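# Move ball to other cup and reseat the frame

## Task

Carry the ball across to the cup on the opposite post, and set the frame back in its proper spot, resting on its supports.

## Robot and tools

Robots and cameras. Three identical i2rt Big YAM arms, arm1, arm2 and arm3, each with six joints, a two-finger gripper and a wrist camera (arm1_cam_wrist, arm2_cam_wrist, arm3_cam_wrist). Two fixed room cameras, cam_high and cam_low, belong to no robot. Bases in the scene frame (metres): arm1 at x=+1.453 y=+0.001 z=+0.802; arm2 at x=-0.723 y=+1.256 z=+0.793; arm3 at x=-0.733 y=-1.253 z=+0.780. Each foot looks along its own +x. A hand reaches roughly 1.0 m from the joint1 axis. Images are 896x504 pixels; calibration data for every camera comes with the session.

Frame. One shared scene frame: origin on the floor, +z upward, lengths in metres, orientations as quaternions written w, x, y, z. The "hand" point sits between the finger pads, about 1 cm short of the tips; the fingers extend along the hand's +z and separate along its y. hand_target is where the hand would be at the joint targets currently held.

Tool move. Optional keys arm1, arm2, arm3 and cameras. An arm that is not named keeps its previous command. Inside one arm's part:
- joints: an object of absolute targets keyed by name. joint1_rad -2.879 to 2.879 (rotation about the foot, positive counter-clockwise seen from above); joint2_rad 0 to 3.141 (shoulder; larger lifts the upper arm up and forward); joint3_rad 0 to 3.019 (elbow; larger opens it); joint4_rad -1.692 to 1.57 (hand pitch, positive tips fingers up); joint5_rad -1.57 to 1.57 (sideways swing, positive toward the arm's right); joint6_rad -2.094 to 2.094 (roll, positive clockwise viewed from behind the hand); gripper_m 0 to 0.093, the fingertip gap in metres.
- target: a single list of seven numbers [x, y, z, qw, qx, qy, qz], an absolute hand pose in the scene frame. The hand follows a straight line from its hand_target toward it. When target is present, joints may contain only gripper_m.
- speed: top speed of that line in m/s, 0.002 to 0.5, default 0.25; only allowed together with target. Rotation is capped at twice this value in rad/s.
- min_time_s: 0.1 to 8 s, the shortest duration for this arm's joint motions; used with joints.
cameras: a list of names, or ["all"], or [] for none; omitted means all for an empty call, none otherwise. A move with no arm parts returns full state, images and the scene number.
All motions in one call begin at once; hand lines in one call finish together, paced by the slowest. Lines take 0.5 to 10 s and are cut off after 10 s; no action exceeds 15 s. Paths ignore obstacles and other arms. Hands lag, can overshoot speed near full stretch, and often settle a centimetre or more away from the requested pose.

Tool wait: seconds from 0 to 10, plus optional cameras; commands nothing new, returns state.
Tool zoom_image: camera (one name) and region [x0, y0, x1, y1] in pixels from the top-left, at most 504 by 504, taken from that camera's most recent image.
Tool finished_scene: scene, the integer number of the scene being closed. Irreversible; call it only once the ball is in the cup and the frame sits on its rests, stable without the robots.

Reading results. "move: arm1 done; arm2 time_out" gives, per moved arm, done or its worst status. joint_status and hand_status describe how each motion of the last accepted call ended: off_target (stopped short, may still push), time_out (the joint now holds a nearby target and keeps pushing; on_its_own lists those not yet there; sending the reported position relaxes it), not_followed (a safety check withheld the targets; "joint command not followed" or "pose unreachable" appears; a gripper command still runs), limit_stop_at_motor_heat (after a heat stop; resend the target). "as last shown" marks arms not named in the call, whose status reads "not commanded". The pictures line lists image order; images may trail the state slightly. Joint velocities in rad/s (gripper m/s) say "within noise" when still. Torques are in N m per arm joint, positive toward larger angles, include gravity, and joints 3 and 4 wrap at ±28. Gripping a hard object, gripper_m reads up to about 0.005 below its width (some read up to 0.002 above); closed on nothing it reads 0.000 to 0.003. Command about 0.005 under first-contact width for a full-force grip; open well above the reading to release.

What to avoid. Hard contact between two robots fails and ends the scene, including one gripper closing on another arm's fingers; the avoidance check may act too late and allows finger, housing and camera contact. Never push objects out of the work area or onto the floor, drop parts from height, release moving parts, or hit fixed or heavy items. Arms do not stop on contact and keep pushing; sustained pushing, holding loads or full stretch heats motors, shown by MOTOR HOT, and at 100 °C an OVER-TEMPERATURE FAULT drops the arm for 30 s or more. Loose objects may occasionally be nudged by outside disturbances. If a move or wait is refused or interrupted by a stop, later move, wait and finished_scene calls in the same reply are skipped; an unknown key makes a call invalid, and out-of-range values get it refused. The scene keeps running while replies are composed, holding the last command.

Each tool is called after "Emit:" by a JSON object that holds its "api" and its "payload", one argument or row to a line.

## Session

Emit:
{"api": "move", "payload": {

}}

Scene clock: 0.00 s.
Joint torques (N m): no reading
Motor temperatures (°C): arm1=[31 26 28 24 27 28 25] | arm2=[25 27 26 27 26 23 28] | arm3=[29 27 23 27 27 27 26]
Heat: arm1: hottest joint1_rad 31 °C; arm2: hottest gripper 28 °C; arm3: hottest joint1_rad 29 °C.
Joint velocities: within noise
arm1.joint_positions: joint1_rad=+0.203 joint2_rad=+0.622 joint3_rad=+1.315 joint4_rad=-1.336 joint5_rad=-0.046 joint6_rad=+0.438 gripper_m=+0.09396
arm1.joint_status: not commanded
arm1.hand: x=+1.2095 y=-0.0675 z=+1.3001 quat_wxyz=(-0.162, -0.893, +0.081, +0.411) (m; scene frame)
arm1.hand_target: x=+1.2108 y=-0.0673 z=+1.3148 quat_wxyz=(-0.166, -0.886, +0.080, +0.425) (m; scene frame)
arm1.hand_status: not commanded
arm2.joint_positions: joint1_rad=+0.406 joint2_rad=+0.626 joint3_rad=+1.396 joint4_rad=-1.288 joint5_rad=-0.244 joint6_rad=-0.216 gripper_m=+0.09396
arm2.joint_status: not commanded
arm2.hand: x=-0.5051 y=+1.1628 z=+1.3490 quat_wxyz=(-0.503, -0.101, -0.852, +0.108) (m; scene frame)
arm2.hand_target: x=-0.5076 y=+1.1646 z=+1.3599 quat_wxyz=(-0.512, -0.099, -0.846, +0.113) (m; scene frame)
arm2.hand_status: not commanded
arm3.joint_positions: joint1_rad=-0.063 joint2_rad=+0.628 joint3_rad=+1.351 joint4_rad=-1.201 joint5_rad=-0.068 joint6_rad=-0.044 gripper_m=+0.09396
arm3.joint_status: not commanded
arm3.hand: x=-0.5885 y=-1.0324 z=+1.3255 quat_wxyz=(-0.453, +0.423, -0.743, -0.253) (m; scene frame)
arm3.hand_target: x=-0.5903 y=-1.0348 z=+1.3395 quat_wxyz=(-0.465, +0.419, -0.736, -0.258) (m; scene frame)
arm3.hand_status: not commanded
pictures: arm1_cam_wrist, arm2_cam_wrist, arm3_cam_wrist, cam_high, cam_low

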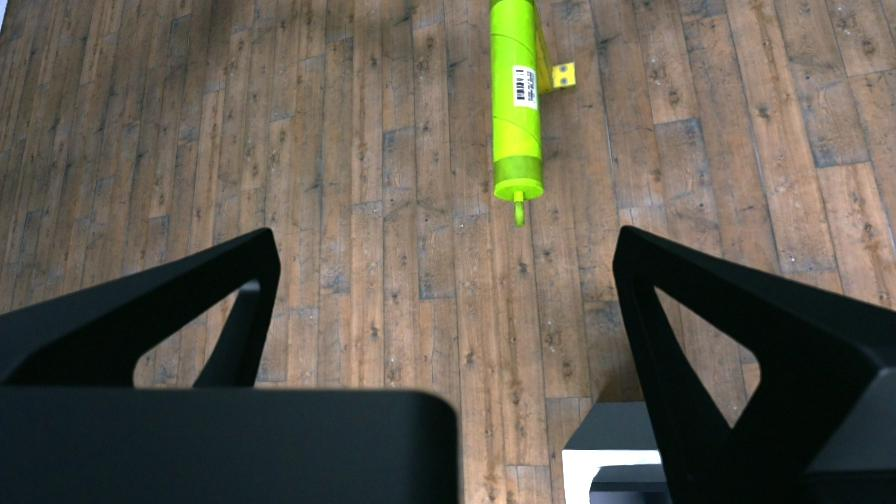

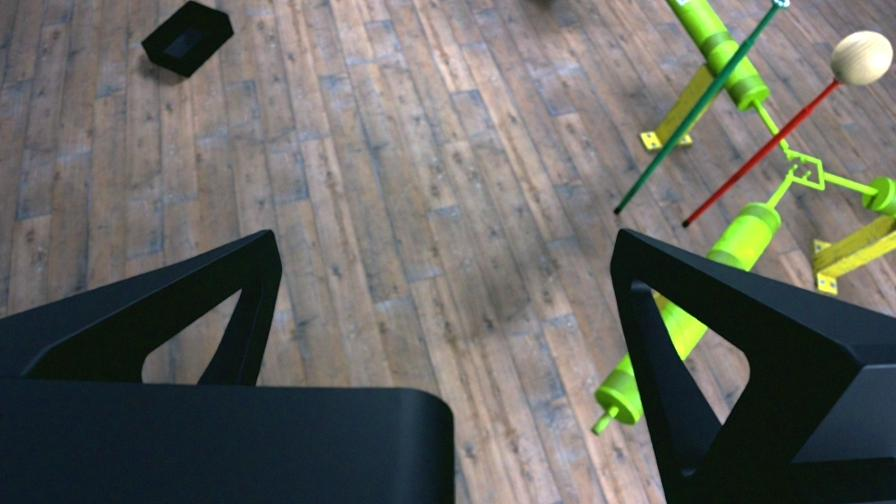

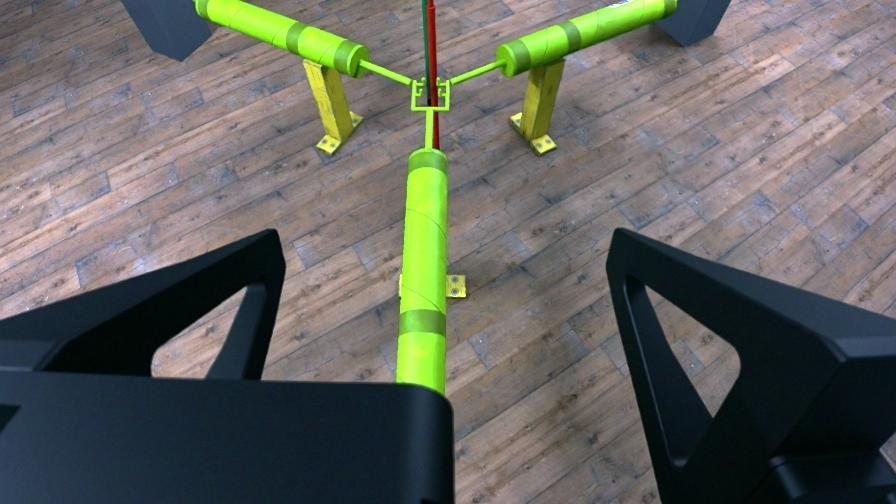

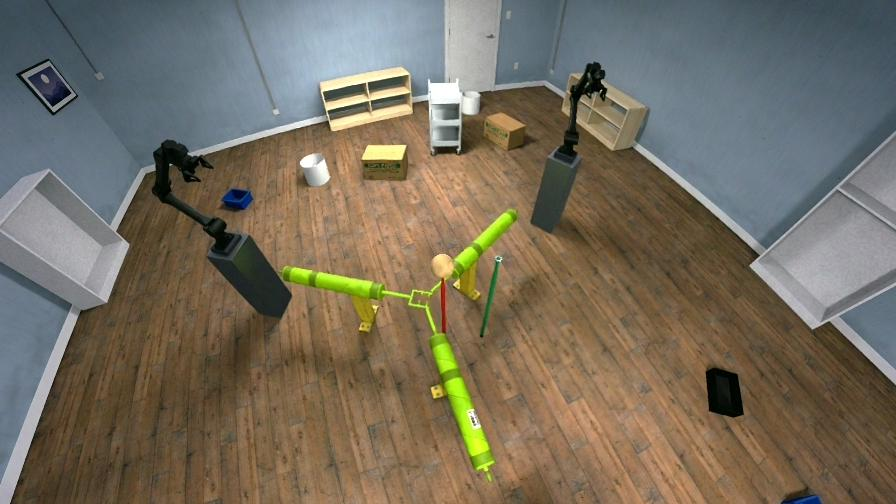

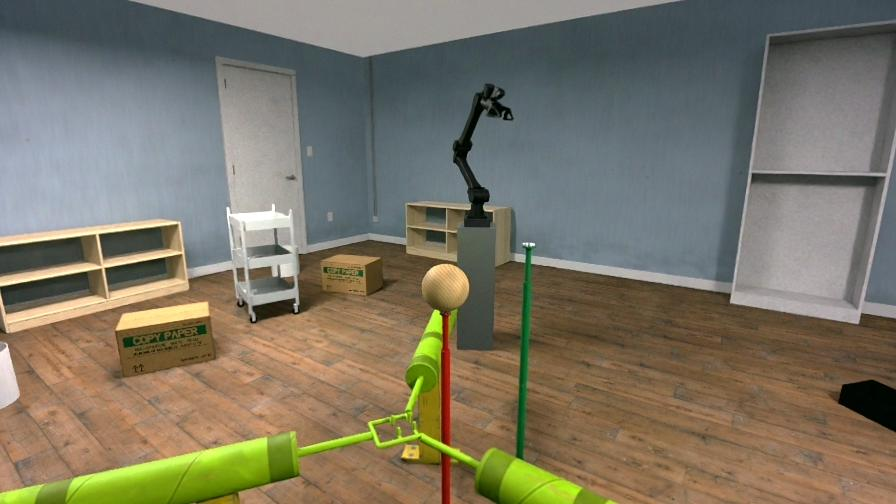

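Emit:
{"api": "zoom_image", "payload": {
  "camera": "cam_high",
  "region": [270, 200, 530, 490]
}}

Emit:
{"api": "zoom_image", "payload": {
  "camera": "cam_low",
  "region": [300, 230, 600, 504]
}}

Emit:
{"api": "zoom_image", "payload": {
  "camera": "arm3_cam_wrist",
  "region": [340, 0, 540, 200]
}}

Emit:
{"api": "zoom_image", "payload": {
  "camera": "arm2_cam_wrist",
  "region": [580, 0, 896, 300]
}}

Emit:
{"api": "zoom_image", "payload": {
  "camera": "arm1_cam_wrist",
  "region": [400, 0, 700, 250]
}}

Emit:
{"api": "zoom_image", "payload": {
  "camera": "arm3_cam_wrist",
  "region": [280, 200, 620, 504]
}}

Scaled by 1.738 from the camera's 896x504 image, which has a finer 1280x720 frame.

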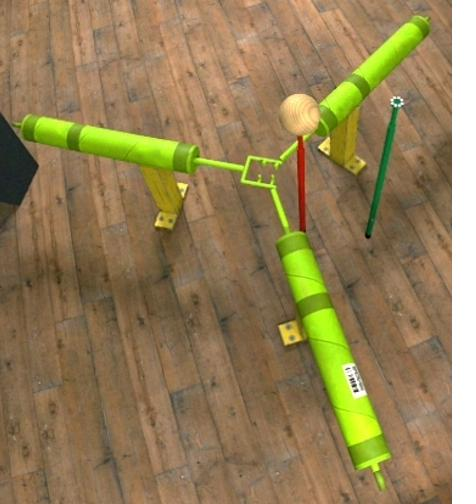

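Scaled by 1.680 from the camera's 896x504 image, which has a finer 1280x720 frame.

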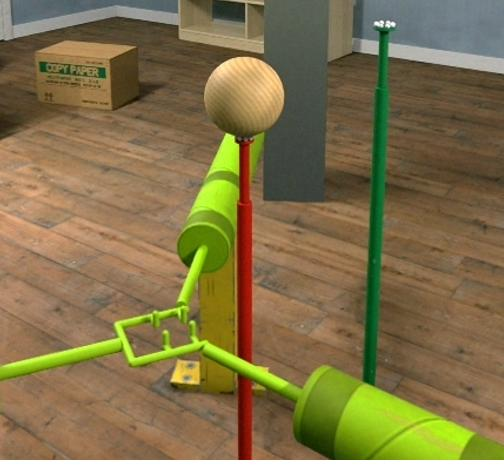

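Scaled by 2.520 from the camera's 896x504 image, which has a finer 1280x720 frame.

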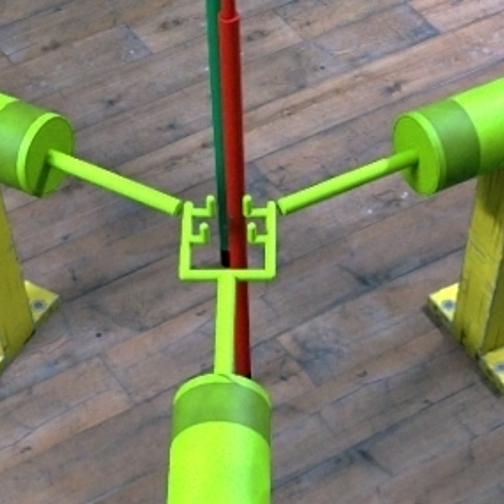

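Scaled by 1.595 from the camera's 896x504 image, which has a finer 1280x720 frame.

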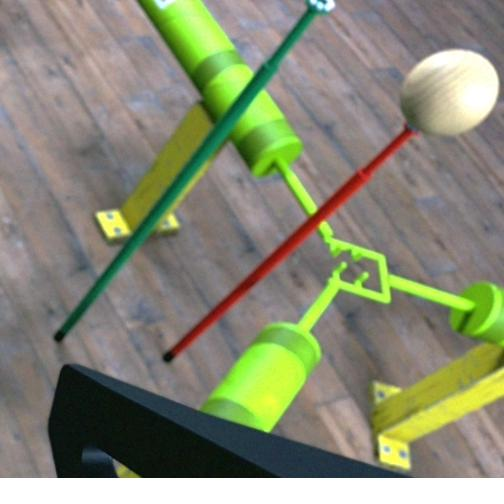

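Scaled by 1.680 from the camera's 896x504 image, which has a finer 1280x720 frame.

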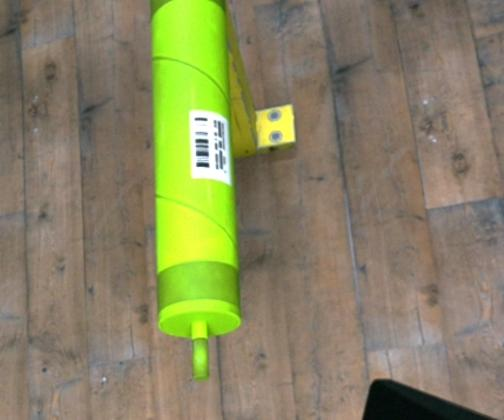

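Scaled by 1.482 from the camera's 896x504 image, which has a finer 1280x720 frame.

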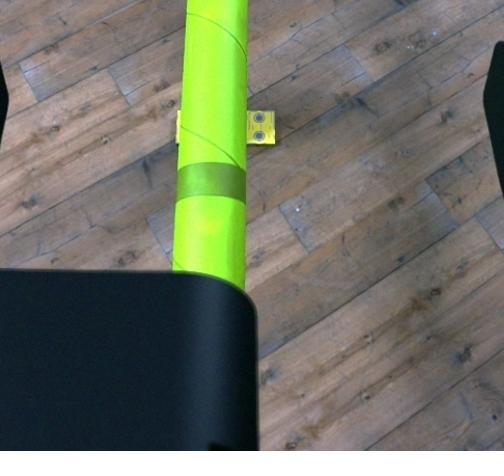

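Emit:
{"api": "zoom_image", "payload": {
  "camera": "cam_high",
  "region": [460, 440, 520, 490]
}}

Emit:
{"api": "zoom_image", "payload": {
  "camera": "arm1_cam_wrist",
  "region": [480, 150, 580, 240]
}}

Emit:
{"api": "zoom_image", "payload": {
  "camera": "arm2_cam_wrist",
  "region": [570, 380, 670, 450]
}}

Emit:
{"api": "zoom_image", "payload": {
  "camera": "cam_high",
  "region": [390, 270, 460, 330]
}}

Emit:
{"api": "zoom_image", "payload": {
  "camera": "cam_low",
  "region": [360, 400, 440, 460]
}}

Emit:
{"api": "zoom_image", "payload": {
  "camera": "cam_low",
  "region": [500, 230, 560, 280]
}}

Emit:
{"api": "zoom_image", "payload": {
  "camera": "cam_high",
  "region": [260, 250, 300, 300]
}}

Emit:
{"api": "zoom_image", "payload": {
  "camera": "cam_high",
  "region": [490, 190, 540, 230]
}}

Scaled by 8.400 from the camera's 896x504 image, which has a finer 1280x720 frame.

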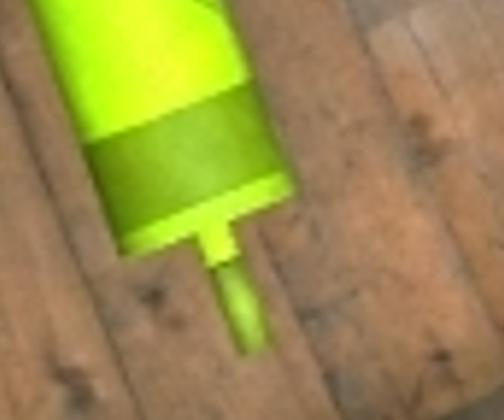

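Scaled by 5.040 from the camera's 896x504 image, which has a finer 1280x720 frame.

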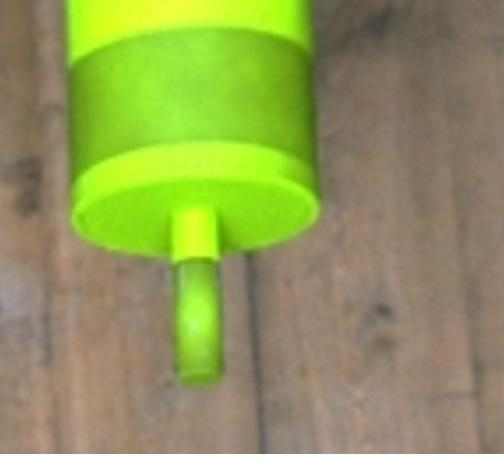

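Scaled by 5.040 from the camera's 896x504 image, which has a finer 1280x720 frame.

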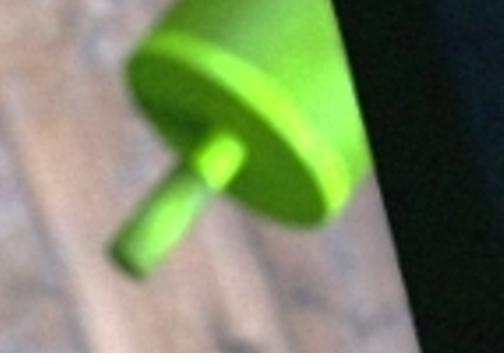

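Scaled by 7.200 from the camera's 896x504 image, which has a finer 1280x720 frame.

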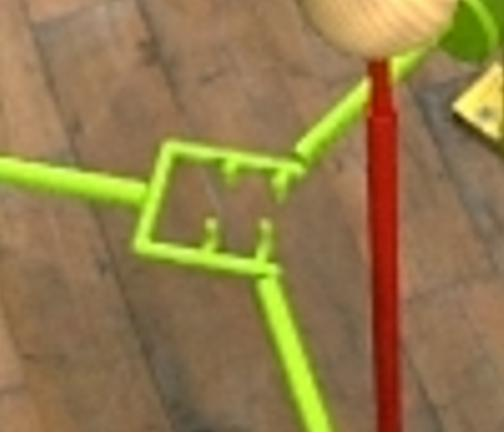

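Scaled by 6.300 from the camera's 896x504 image, which has a finer 1280x720 frame.

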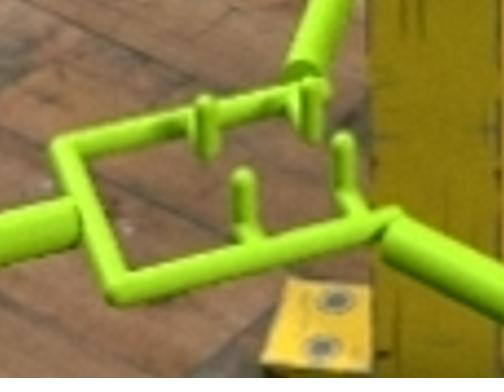

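Scaled by 8.400 from the camera's 896x504 image, which has a finer 1280x720 frame.

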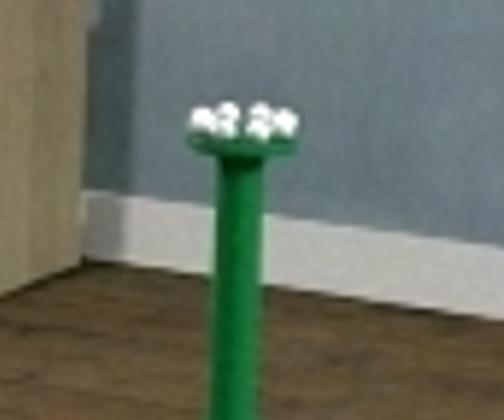

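Scaled by 10.080 from the camera's 896x504 image, which has a finer 1280x720 frame.

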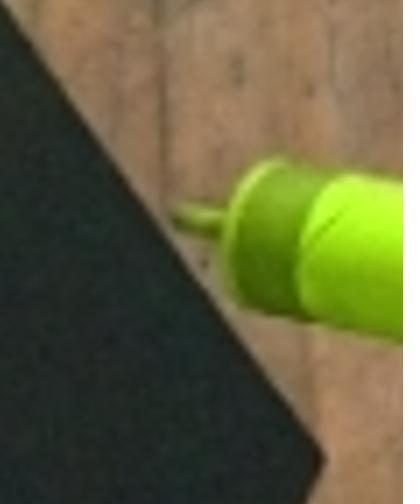

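Scaled by 10.080 from the camera's 896x504 image, which has a finer 1280x720 frame.

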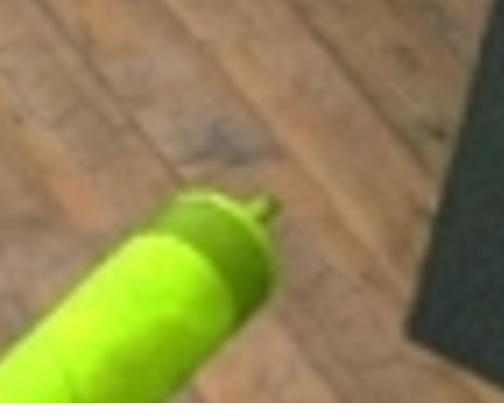

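Emit:
{"api": "move", "payload": {
  "arm1": {"target":[0.93,-0.207,0.60,-0.0039,0.985,-0.0224,-0.174],"speed":0.25},
  "arm2": {"target":[-0.605,0.79,0.60,-0.1487,-0.5117,-0.8417,0.0904],"speed":0.25},
  "arm3": {"target":[-0.679,-1.042,0.72,0,0.48,-0.877,0],"speed":0.25},
  "cameras": ["all"]
}}

Scene clock: 141.37 s.
Joint torques (N m): arm1=[0.38 -17.49 6.05 0.64 0.27 0.12] | arm2=[0.44 -14.33 4.34 0.87 -0.11 0.12] | arm3=[0.73 -3.49 6.11 0.87 0 0.12]
Motor temperatures (°C): arm1=[31 26 39 25 26 26 24] | arm2=[25 27 38 27 25 22 26] | arm3=[28 27 37 27 25 26 24]
Heat: arm1: hottest joint3_rad 39 °C; arm2: hottest joint3_rad 38 °C; arm3: hottest joint3_rad 37 °C.
move: arm1 off_target; arm2 off_target; arm3 done
Joint velocities: within noise
arm1.joint_positions: joint1_rad=+0.385 joint2_rad=+2.259 joint3_rad=+1.120 joint4_rad=-0.129 joint5_rad=+0.149 joint6_rad=+0.456 gripper_m=+0.09396
arm1.joint_status: not commanded
arm1.hand: x=+0.9425 y=-0.1938 z=+0.5924 quat_wxyz=(+0.008, -0.986, +0.031, +0.162) (m; scene frame)
arm1.hand_target: x=+0.9304 y=-0.2069 z=+0.6004 quat_wxyz=(+0.004, -0.984, +0.022, +0.174) (m; scene frame)
arm1.hand_status: off_target (0.020 m and 1.7 deg from the pose sent, 0.767 m and 35.5 deg at the start)
arm2.joint_positions: joint1_rad=-0.337 joint2_rad=+2.156 joint3_rad=+0.862 joint4_rad=+0.037 joint5_rad=-0.089 joint6_rad=-0.261 gripper_m=+0.09396
arm2.joint_status: not commanded
arm2.hand: x=-0.6030 y=+0.8003 z=+0.6064 quat_wxyz=(-0.146, -0.502, -0.848, +0.087) (m; scene frame)
arm2.hand_target: x=-0.6051 y=+0.7903 z=+0.6003 quat_wxyz=(-0.149, -0.512, -0.841, +0.090) (m; scene frame)
arm2.hand_status: off_target (0.012 m and 1.4 deg from the pose sent, 0.843 m and 63.0 deg at the start)
arm3.joint_positions: joint1_rad=+0.302 joint2_rad=+1.368 joint3_rad=+0.350 joint4_rad=-0.558 joint5_rad=+0.004 joint6_rad=+0.312 gripper_m=+0.09396
arm3.joint_status: not commanded
arm3.hand: x=-0.6785 y=-1.0493 z=+0.7209 quat_wxyz=(+0.002, +0.480, -0.877, +0.004) (m; scene frame)
arm3.hand_target: x=-0.6791 y=-1.0423 z=+0.7202 quat_wxyz=(+0.000, +0.480, -0.877, +0.000) (m; scene frame)
arm3.hand_status: done (0.007 m and 0.5 deg from the pose sent, 0.612 m and 62.5 deg at the start)
pictures: arm1_cam_wrist, arm2_cam_wrist, arm3_cam_wrist, cam_high, cam_low
camera_calibration:
arm1_cam_wrist: T_world_to_cam=[[0.0639143, 0.997555, 0.0282772, 0.114425], [0.950777, -0.0694775, 0.301986, -1.08732], [0.303212, 0.00758407, -0.952893, 0.406646], [0, 0, 0, 1]] pos_world=[0.903188, -0.192773, 0.71261]
arm2_cam_wrist: T_world_to_cam=[[-0.879466, -0.475952, 0.00317959, -0.15282], [-0.457306, 0.846825, 0.271585, -1.11154], [-0.131954, 0.237396, -0.962409, 0.439575], [0, 0, 0, 1]] pos_world=[-0.584708, 0.764188, 0.725413]
arm3_cam_wrist: T_world_to_cam=[[0.845989, -0.5332, 0.000804292, 0.0136533], [-0.427296, -0.677056, 0.599177, -1.43029], [-0.318936, -0.507241, -0.800616, -0.0436914], [0, 0, 0, 1]] pos_world=[-0.636643, -0.983269, 0.822006]

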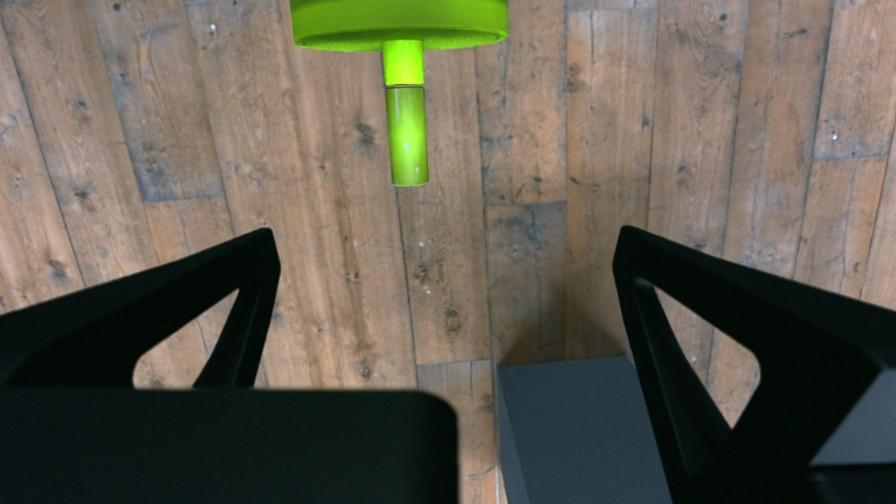

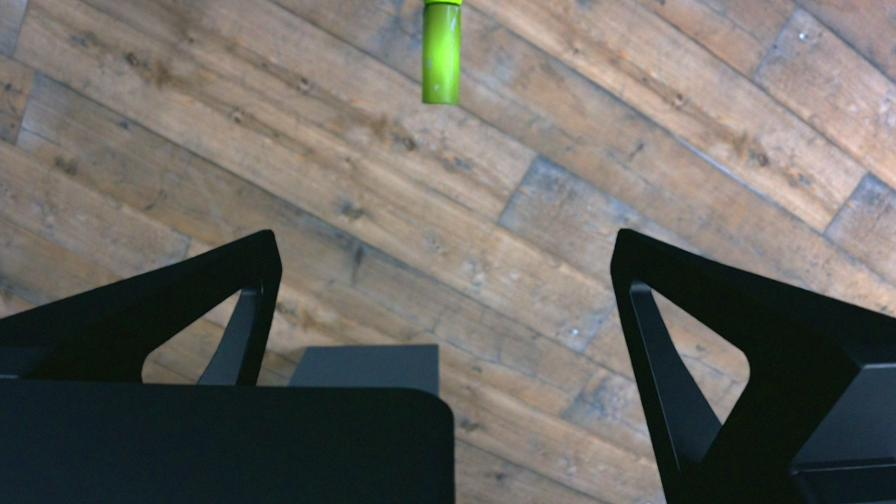

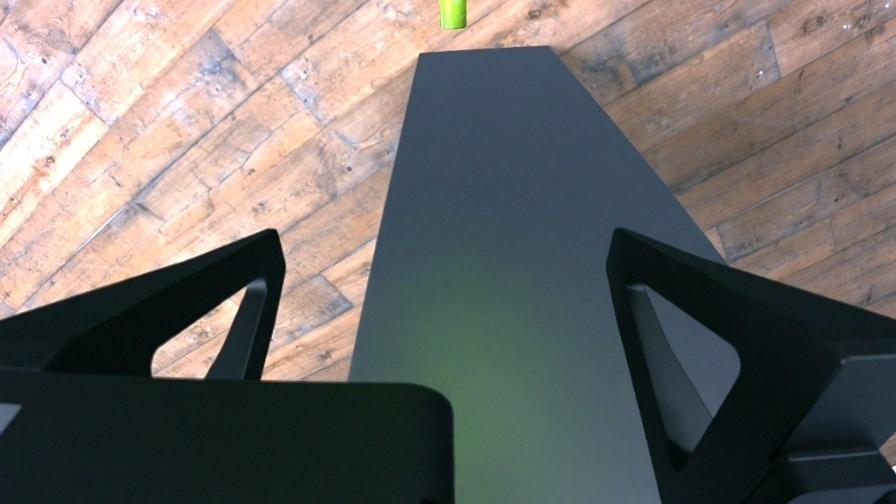

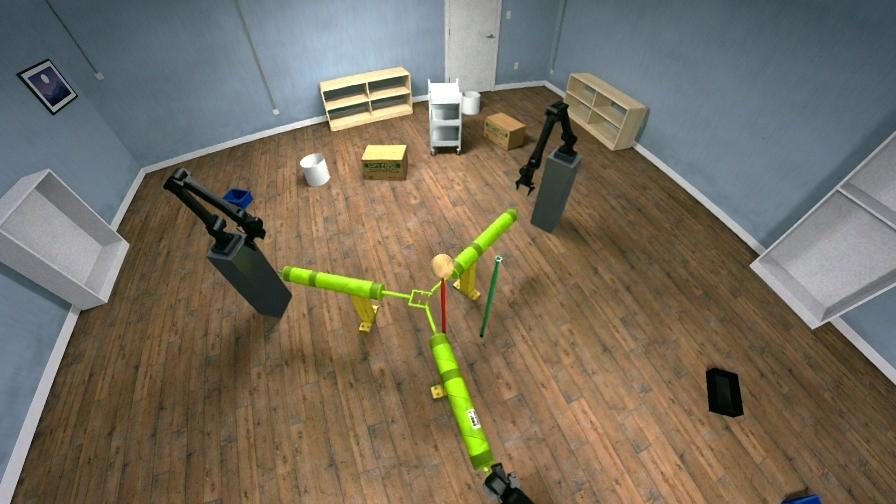

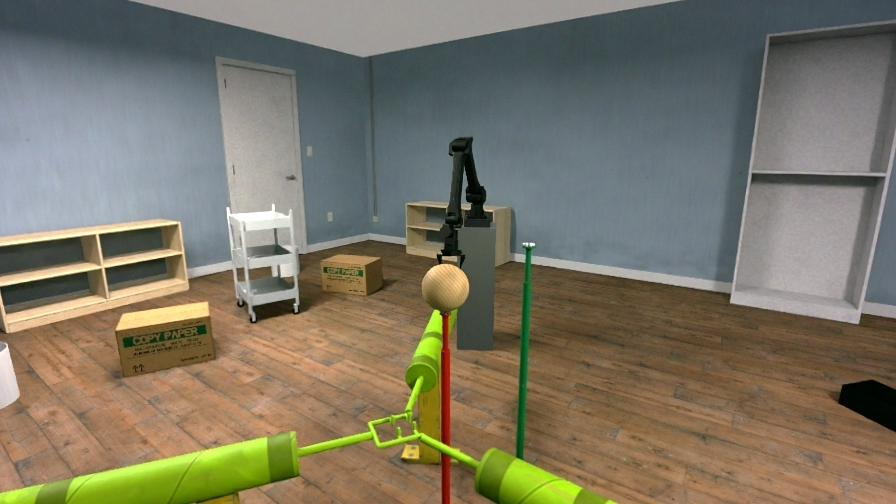

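Emit:
{"api": "move", "payload": {
  "arm1": {"target":[0.91,-0.215,0.50,-0.0039,0.985,-0.0224,-0.174],"speed":0.12},
  "arm2": {"target":[-0.563,0.731,0.50,-0.1487,-0.5117,-0.8417,0.0904],"speed":0.12},
  "arm3": {"target":[-0.659,-1.022,0.52,0,0.48,-0.877,0],"speed":0.12},
  "cameras": ["all"]
}}

Scene clock: 168.23 s.
Joint torques (N m): arm1=[0.26 -18.96 5.18 1.47 0.26 0.11] | arm2=[2.02 -16.85 4.34 0.72 -0.1 0.12] | arm3=[-0.85 -8.06 -1.22 0.95 0 -0.1]
Motor temperatures (°C): arm1=[31 28 36 24 26 26 24] | arm2=[25 31 34 27 24 22 26] | arm3=[28 27 33 27 25 26 24]
Heat: arm1: hottest joint3_rad 36 °C; arm2: hottest joint3_rad 34 °C; arm3: hottest joint3_rad 33 °C.
move: arm1 off_target; arm2 off_target; arm3 done
Joint velocities: within noise
arm1.joint_positions: joint1_rad=+0.385 joint2_rad=+2.518 joint3_rad=+1.295 joint4_rad=-0.057 joint5_rad=+0.149 joint6_rad=+0.456 gripper_m=+0.09396
arm1.joint_status: not commanded
arm1.hand: x=+0.9244 y=-0.2014 z=+0.4952 quat_wxyz=(+0.011, -0.987, +0.031, +0.156) (m; scene frame)
arm1.hand_target: x=+0.9105 y=-0.2149 z=+0.5005 quat_wxyz=(+0.004, -0.985, +0.022, +0.174) (m; scene frame)
arm1.hand_status: off_target (0.020 m and 2.4 deg from the pose sent, 0.100 m and 1.7 deg at the start)
arm2.joint_positions: joint1_rad=-0.297 joint2_rad=+2.468 joint3_rad=+1.165 joint4_rad=+0.061 joint5_rad=-0.070 joint6_rad=-0.206 gripper_m=+0.09396
arm2.joint_status: not commanded
arm2.hand: x=-0.5681 y=+0.7330 z=+0.5126 quat_wxyz=(-0.149, -0.509, -0.843, +0.092) (m; scene frame)
arm2.hand_target: x=-0.5632 y=+0.7315 z=+0.5004 quat_wxyz=(-0.149, -0.512, -0.841, +0.090) (m; scene frame)
arm2.hand_status: off_target (0.014 m and 0.4 deg from the pose sent, 0.133 m and 1.4 deg at the start)
arm3.joint_positions: joint1_rad=+0.259 joint2_rad=+2.301 joint3_rad=+0.517 joint4_rad=+0.220 joint5_rad=+0.004 joint6_rad=+0.270 gripper_m=+0.09396
arm3.joint_status: not commanded
arm3.hand: x=-0.6603 y=-1.0199 z=+0.5245 quat_wxyz=(-0.001, +0.480, -0.877, +0.000) (m; scene frame)
arm3.hand_target: x=-0.6590 y=-1.0221 z=+0.5201 quat_wxyz=(+0.000, +0.480, -0.877, +0.000) (m; scene frame)
arm3.hand_status: done (0.005 m and 0.2 deg from the pose sent, 0.204 m and 0.5 deg at the start)
pictures: arm1_cam_wrist, arm2_cam_wrist, arm3_cam_wrist, cam_high, cam_low
camera_calibration:
arm1_cam_wrist: T_world_to_cam=[[0.0635682, 0.99738, 0.0345374, 0.12305], [0.946895, -0.0712085, 0.313558, -1.04377], [0.315196, 0.0127709, -0.948941, 0.307591], [0, 0, 0, 1]] pos_world=[0.88357, -0.200981, 0.614919]
arm2_cam_wrist: T_world_to_cam=[[-0.887429, -0.460908, 0.00574641, -0.170803], [-0.4436, 0.857359, 0.261065, -1.00772], [-0.125253, 0.229127, -0.965304, 0.381303], [0, 0, 0, 1]] pos_world=[-0.55084, 0.697886, 0.632134]
arm3_cam_wrist: T_world_to_cam=[[0.845547, -0.533897, -0.00230181, 0.0147236], [-0.429623, -0.682952, 0.590763, -1.288], [-0.316978, -0.498529, -0.806842, -0.166718], [0, 0, 0, 1]] pos_world=[-0.618649, -0.954894, 0.62642]

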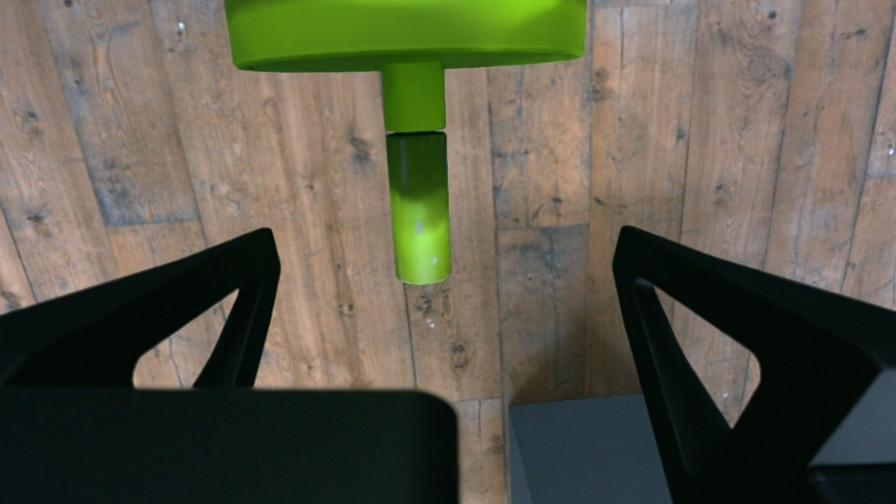

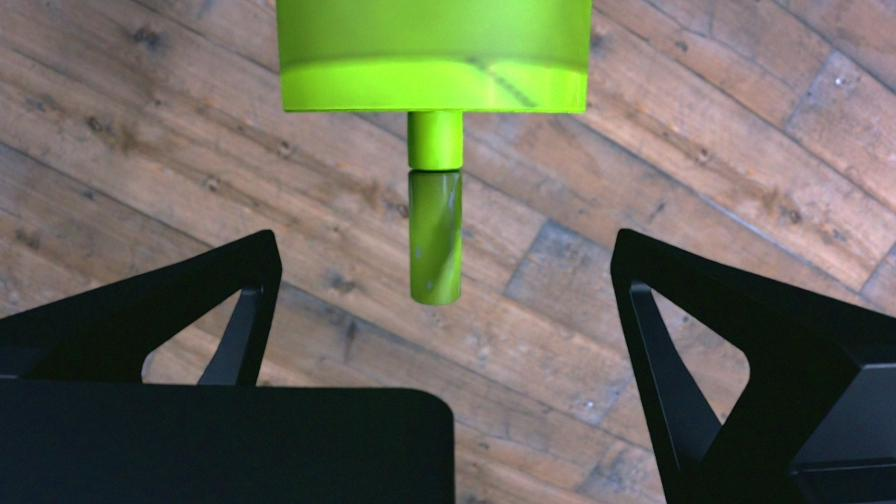

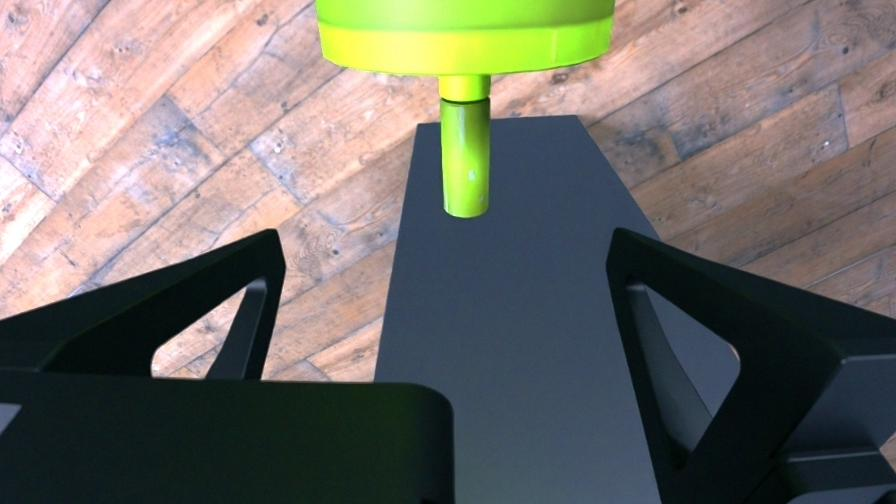

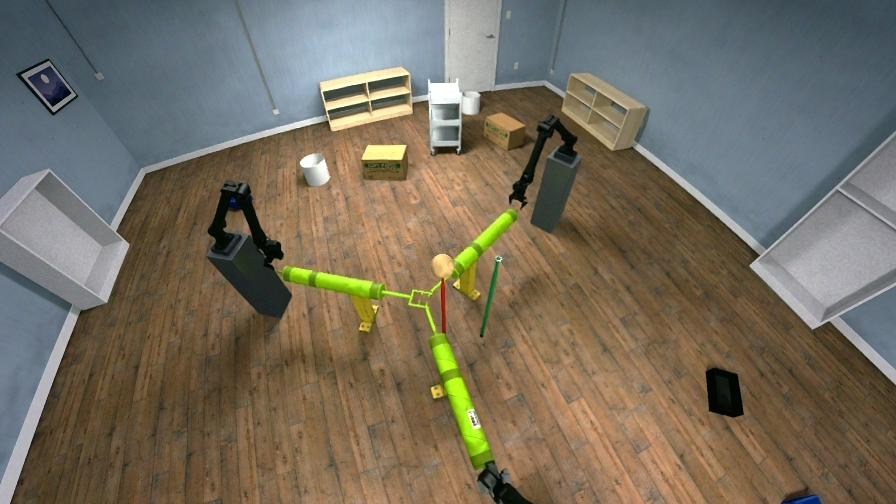

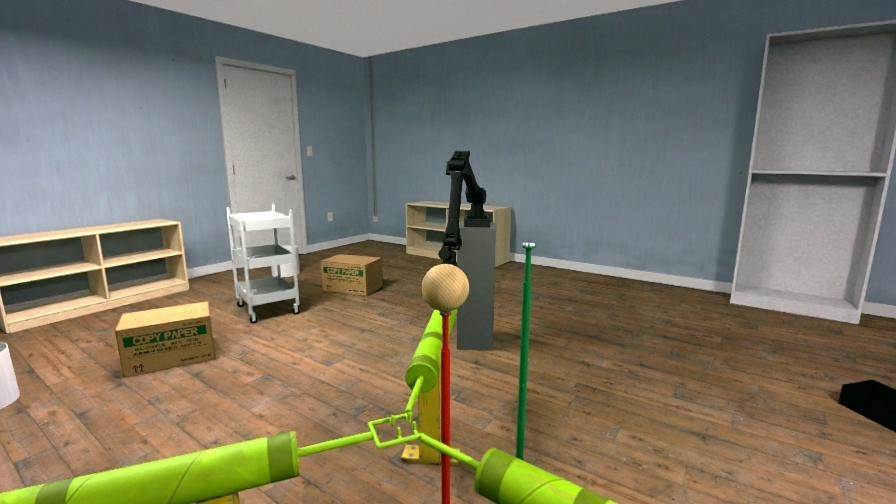

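Emit:
{"api": "move", "payload": {
  "arm1": {"target":[0.908,-0.2205,0.46,-0.0039,0.985,-0.0224,-0.174],"speed":0.08},
  "arm2": {"target":[-0.562,0.7355,0.445,-0.1487,-0.5117,-0.8417,0.0904],"speed":0.08},
  "arm3": {"target":[-0.654,-1.027,0.455,0,0.48,-0.877,0],"speed":0.08},
  "cameras": ["all"]
}}

Scene clock: 191.33 s.
Joint torques (N m): arm1=[0.44 -19.31 4.85 1.48 0.27 0.19] | arm2=[2.08 -17.26 3.59 1.01 -0.1 0.13] | arm3=[-0.79 -8.7 -2.47 0.95 -0.01 -0.09]
Motor temperatures (°C): arm1=[31 33 34 24 26 26 24] | arm2=[25 31 33 27 24 22 26] | arm3=[28 28 30 27 24 26 24]
Heat: arm1: hottest joint3_rad 34 °C; arm2: hottest joint3_rad 33 °C; arm3: hottest joint3_rad 30 °C.
move: arm1 off_target; arm2 off_target; arm3 done
Joint velocities: within noise
arm1.joint_positions: joint1_rad=+0.391 joint2_rad=+2.619 joint3_rad=+1.369 joint4_rad=-0.030 joint5_rad=+0.151 joint6_rad=+0.456 gripper_m=+0.09396
arm1.joint_status: not commanded
arm1.hand: x=+0.9206 y=-0.2064 z=+0.4564 quat_wxyz=(+0.011, -0.987, +0.028, +0.157) (m; scene frame)
arm1.hand_target: x=+0.9083 y=-0.2205 z=+0.4606 quat_wxyz=(+0.004, -0.984, +0.022, +0.174) (m; scene frame)
arm1.hand_status: off_target (0.019 m and 2.2 deg from the pose sent, 0.043 m and 2.4 deg at the start)
arm2.joint_positions: joint1_rad=-0.294 joint2_rad=+2.607 joint3_rad=+1.239 joint4_rad=+0.121 joint5_rad=-0.069 joint6_rad=-0.202 gripper_m=+0.09396
arm2.joint_status: not commanded
arm2.hand: x=-0.5673 y=+0.7358 z=+0.4576 quat_wxyz=(-0.147, -0.510, -0.843, +0.090) (m; scene frame)
arm2.hand_target: x=-0.5623 y=+0.7360 z=+0.4454 quat_wxyz=(-0.149, -0.512, -0.841, +0.090) (m; scene frame)
arm2.hand_status: off_target (0.014 m and 0.3 deg from the pose sent, 0.068 m and 0.4 deg at the start)
arm3.joint_positions: joint1_rad=+0.233 joint2_rad=+2.542 joint3_rad=+0.623 joint4_rad=+0.354 joint5_rad=+0.004 joint6_rad=+0.243 gripper_m=+0.09396
arm3.joint_status: not commanded
arm3.hand: x=-0.6547 y=-1.0232 z=+0.4596 quat_wxyz=(-0.002, +0.480, -0.877, +0.000) (m; scene frame)
arm3.hand_target: x=-0.6541 y=-1.0270 z=+0.4551 quat_wxyz=(+0.000, +0.480, -0.877, +0.000) (m; scene frame)
arm3.hand_status: done (0.006 m and 0.2 deg from the pose sent, 0.070 m and 0.2 deg at the start)
pictures: arm1_cam_wrist, arm2_cam_wrist, arm3_cam_wrist, cam_high, cam_low
camera_calibration:
arm1_cam_wrist: T_world_to_cam=[[0.0580598, 0.997684, 0.0354353, 0.134289], [0.947948, -0.0662278, 0.31146, -1.0273], [0.313086, 0.0155075, -0.949598, 0.274864], [0, 0, 0, 1]] pos_world=[0.879978, -0.206277, 0.576216]
arm2_cam_wrist: T_world_to_cam=[[-0.88798, -0.459862, 0.00433317, -0.168939], [-0.442241, 0.856462, 0.266264, -0.996308], [-0.126156, 0.234521, -0.96389, 0.322454], [0, 0, 0, 1]] pos_world=[-0.549943, 0.699989, 0.576824]
arm3_cam_wrist: T_world_to_cam=[[0.845745, -0.533583, -0.00224381, 0.00849899], [-0.429606, -0.68342, 0.590234, -1.24976], [-0.316472, -0.498223, -0.807229, -0.218213], [0, 0, 0, 1]] pos_world=[-0.61315, -0.958295, 0.561521]

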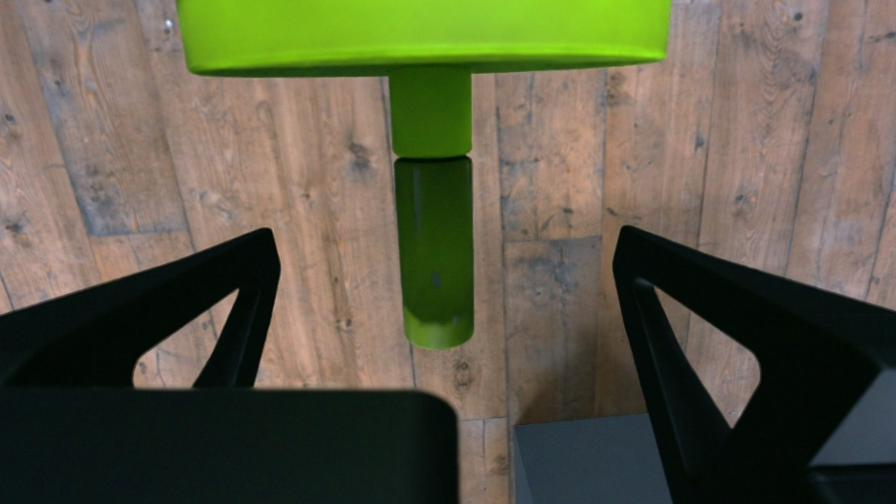

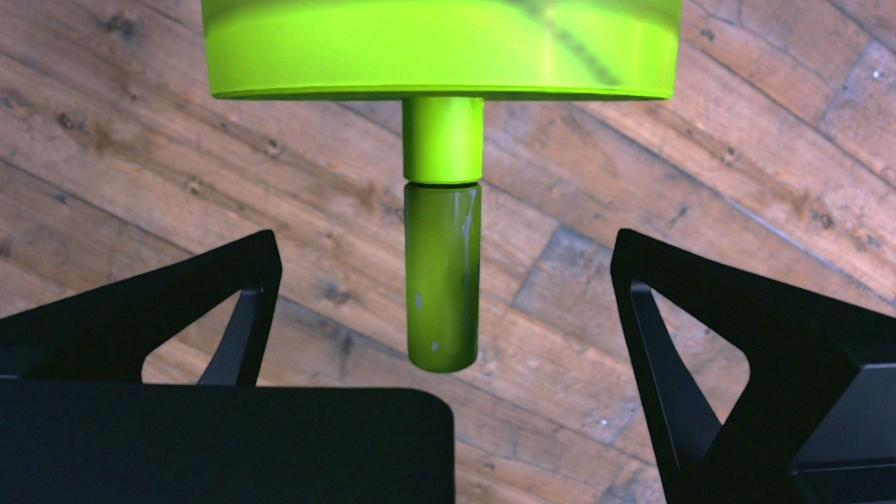

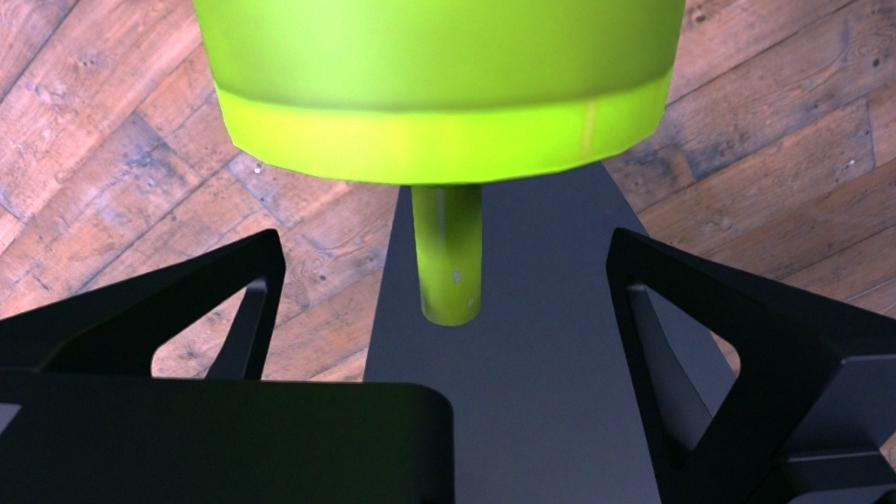

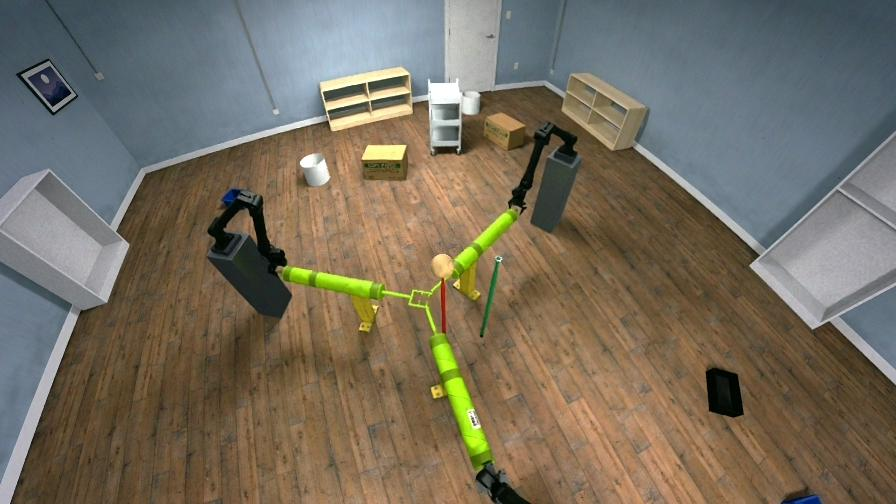

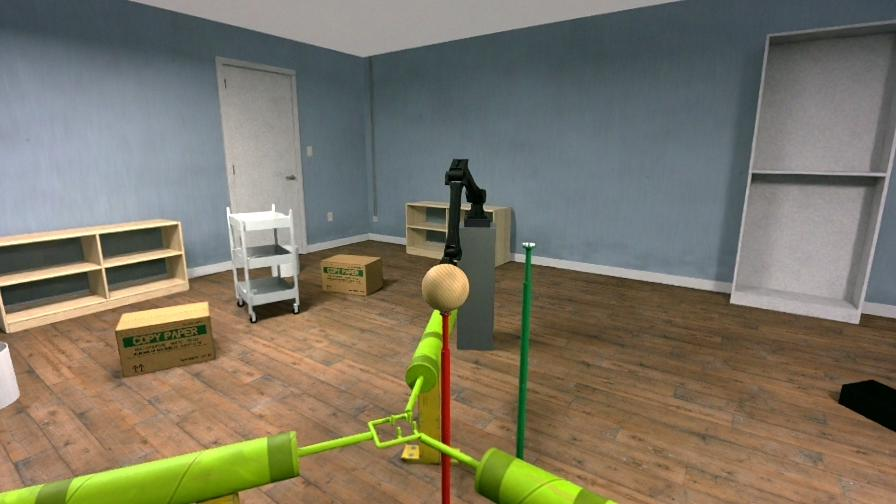

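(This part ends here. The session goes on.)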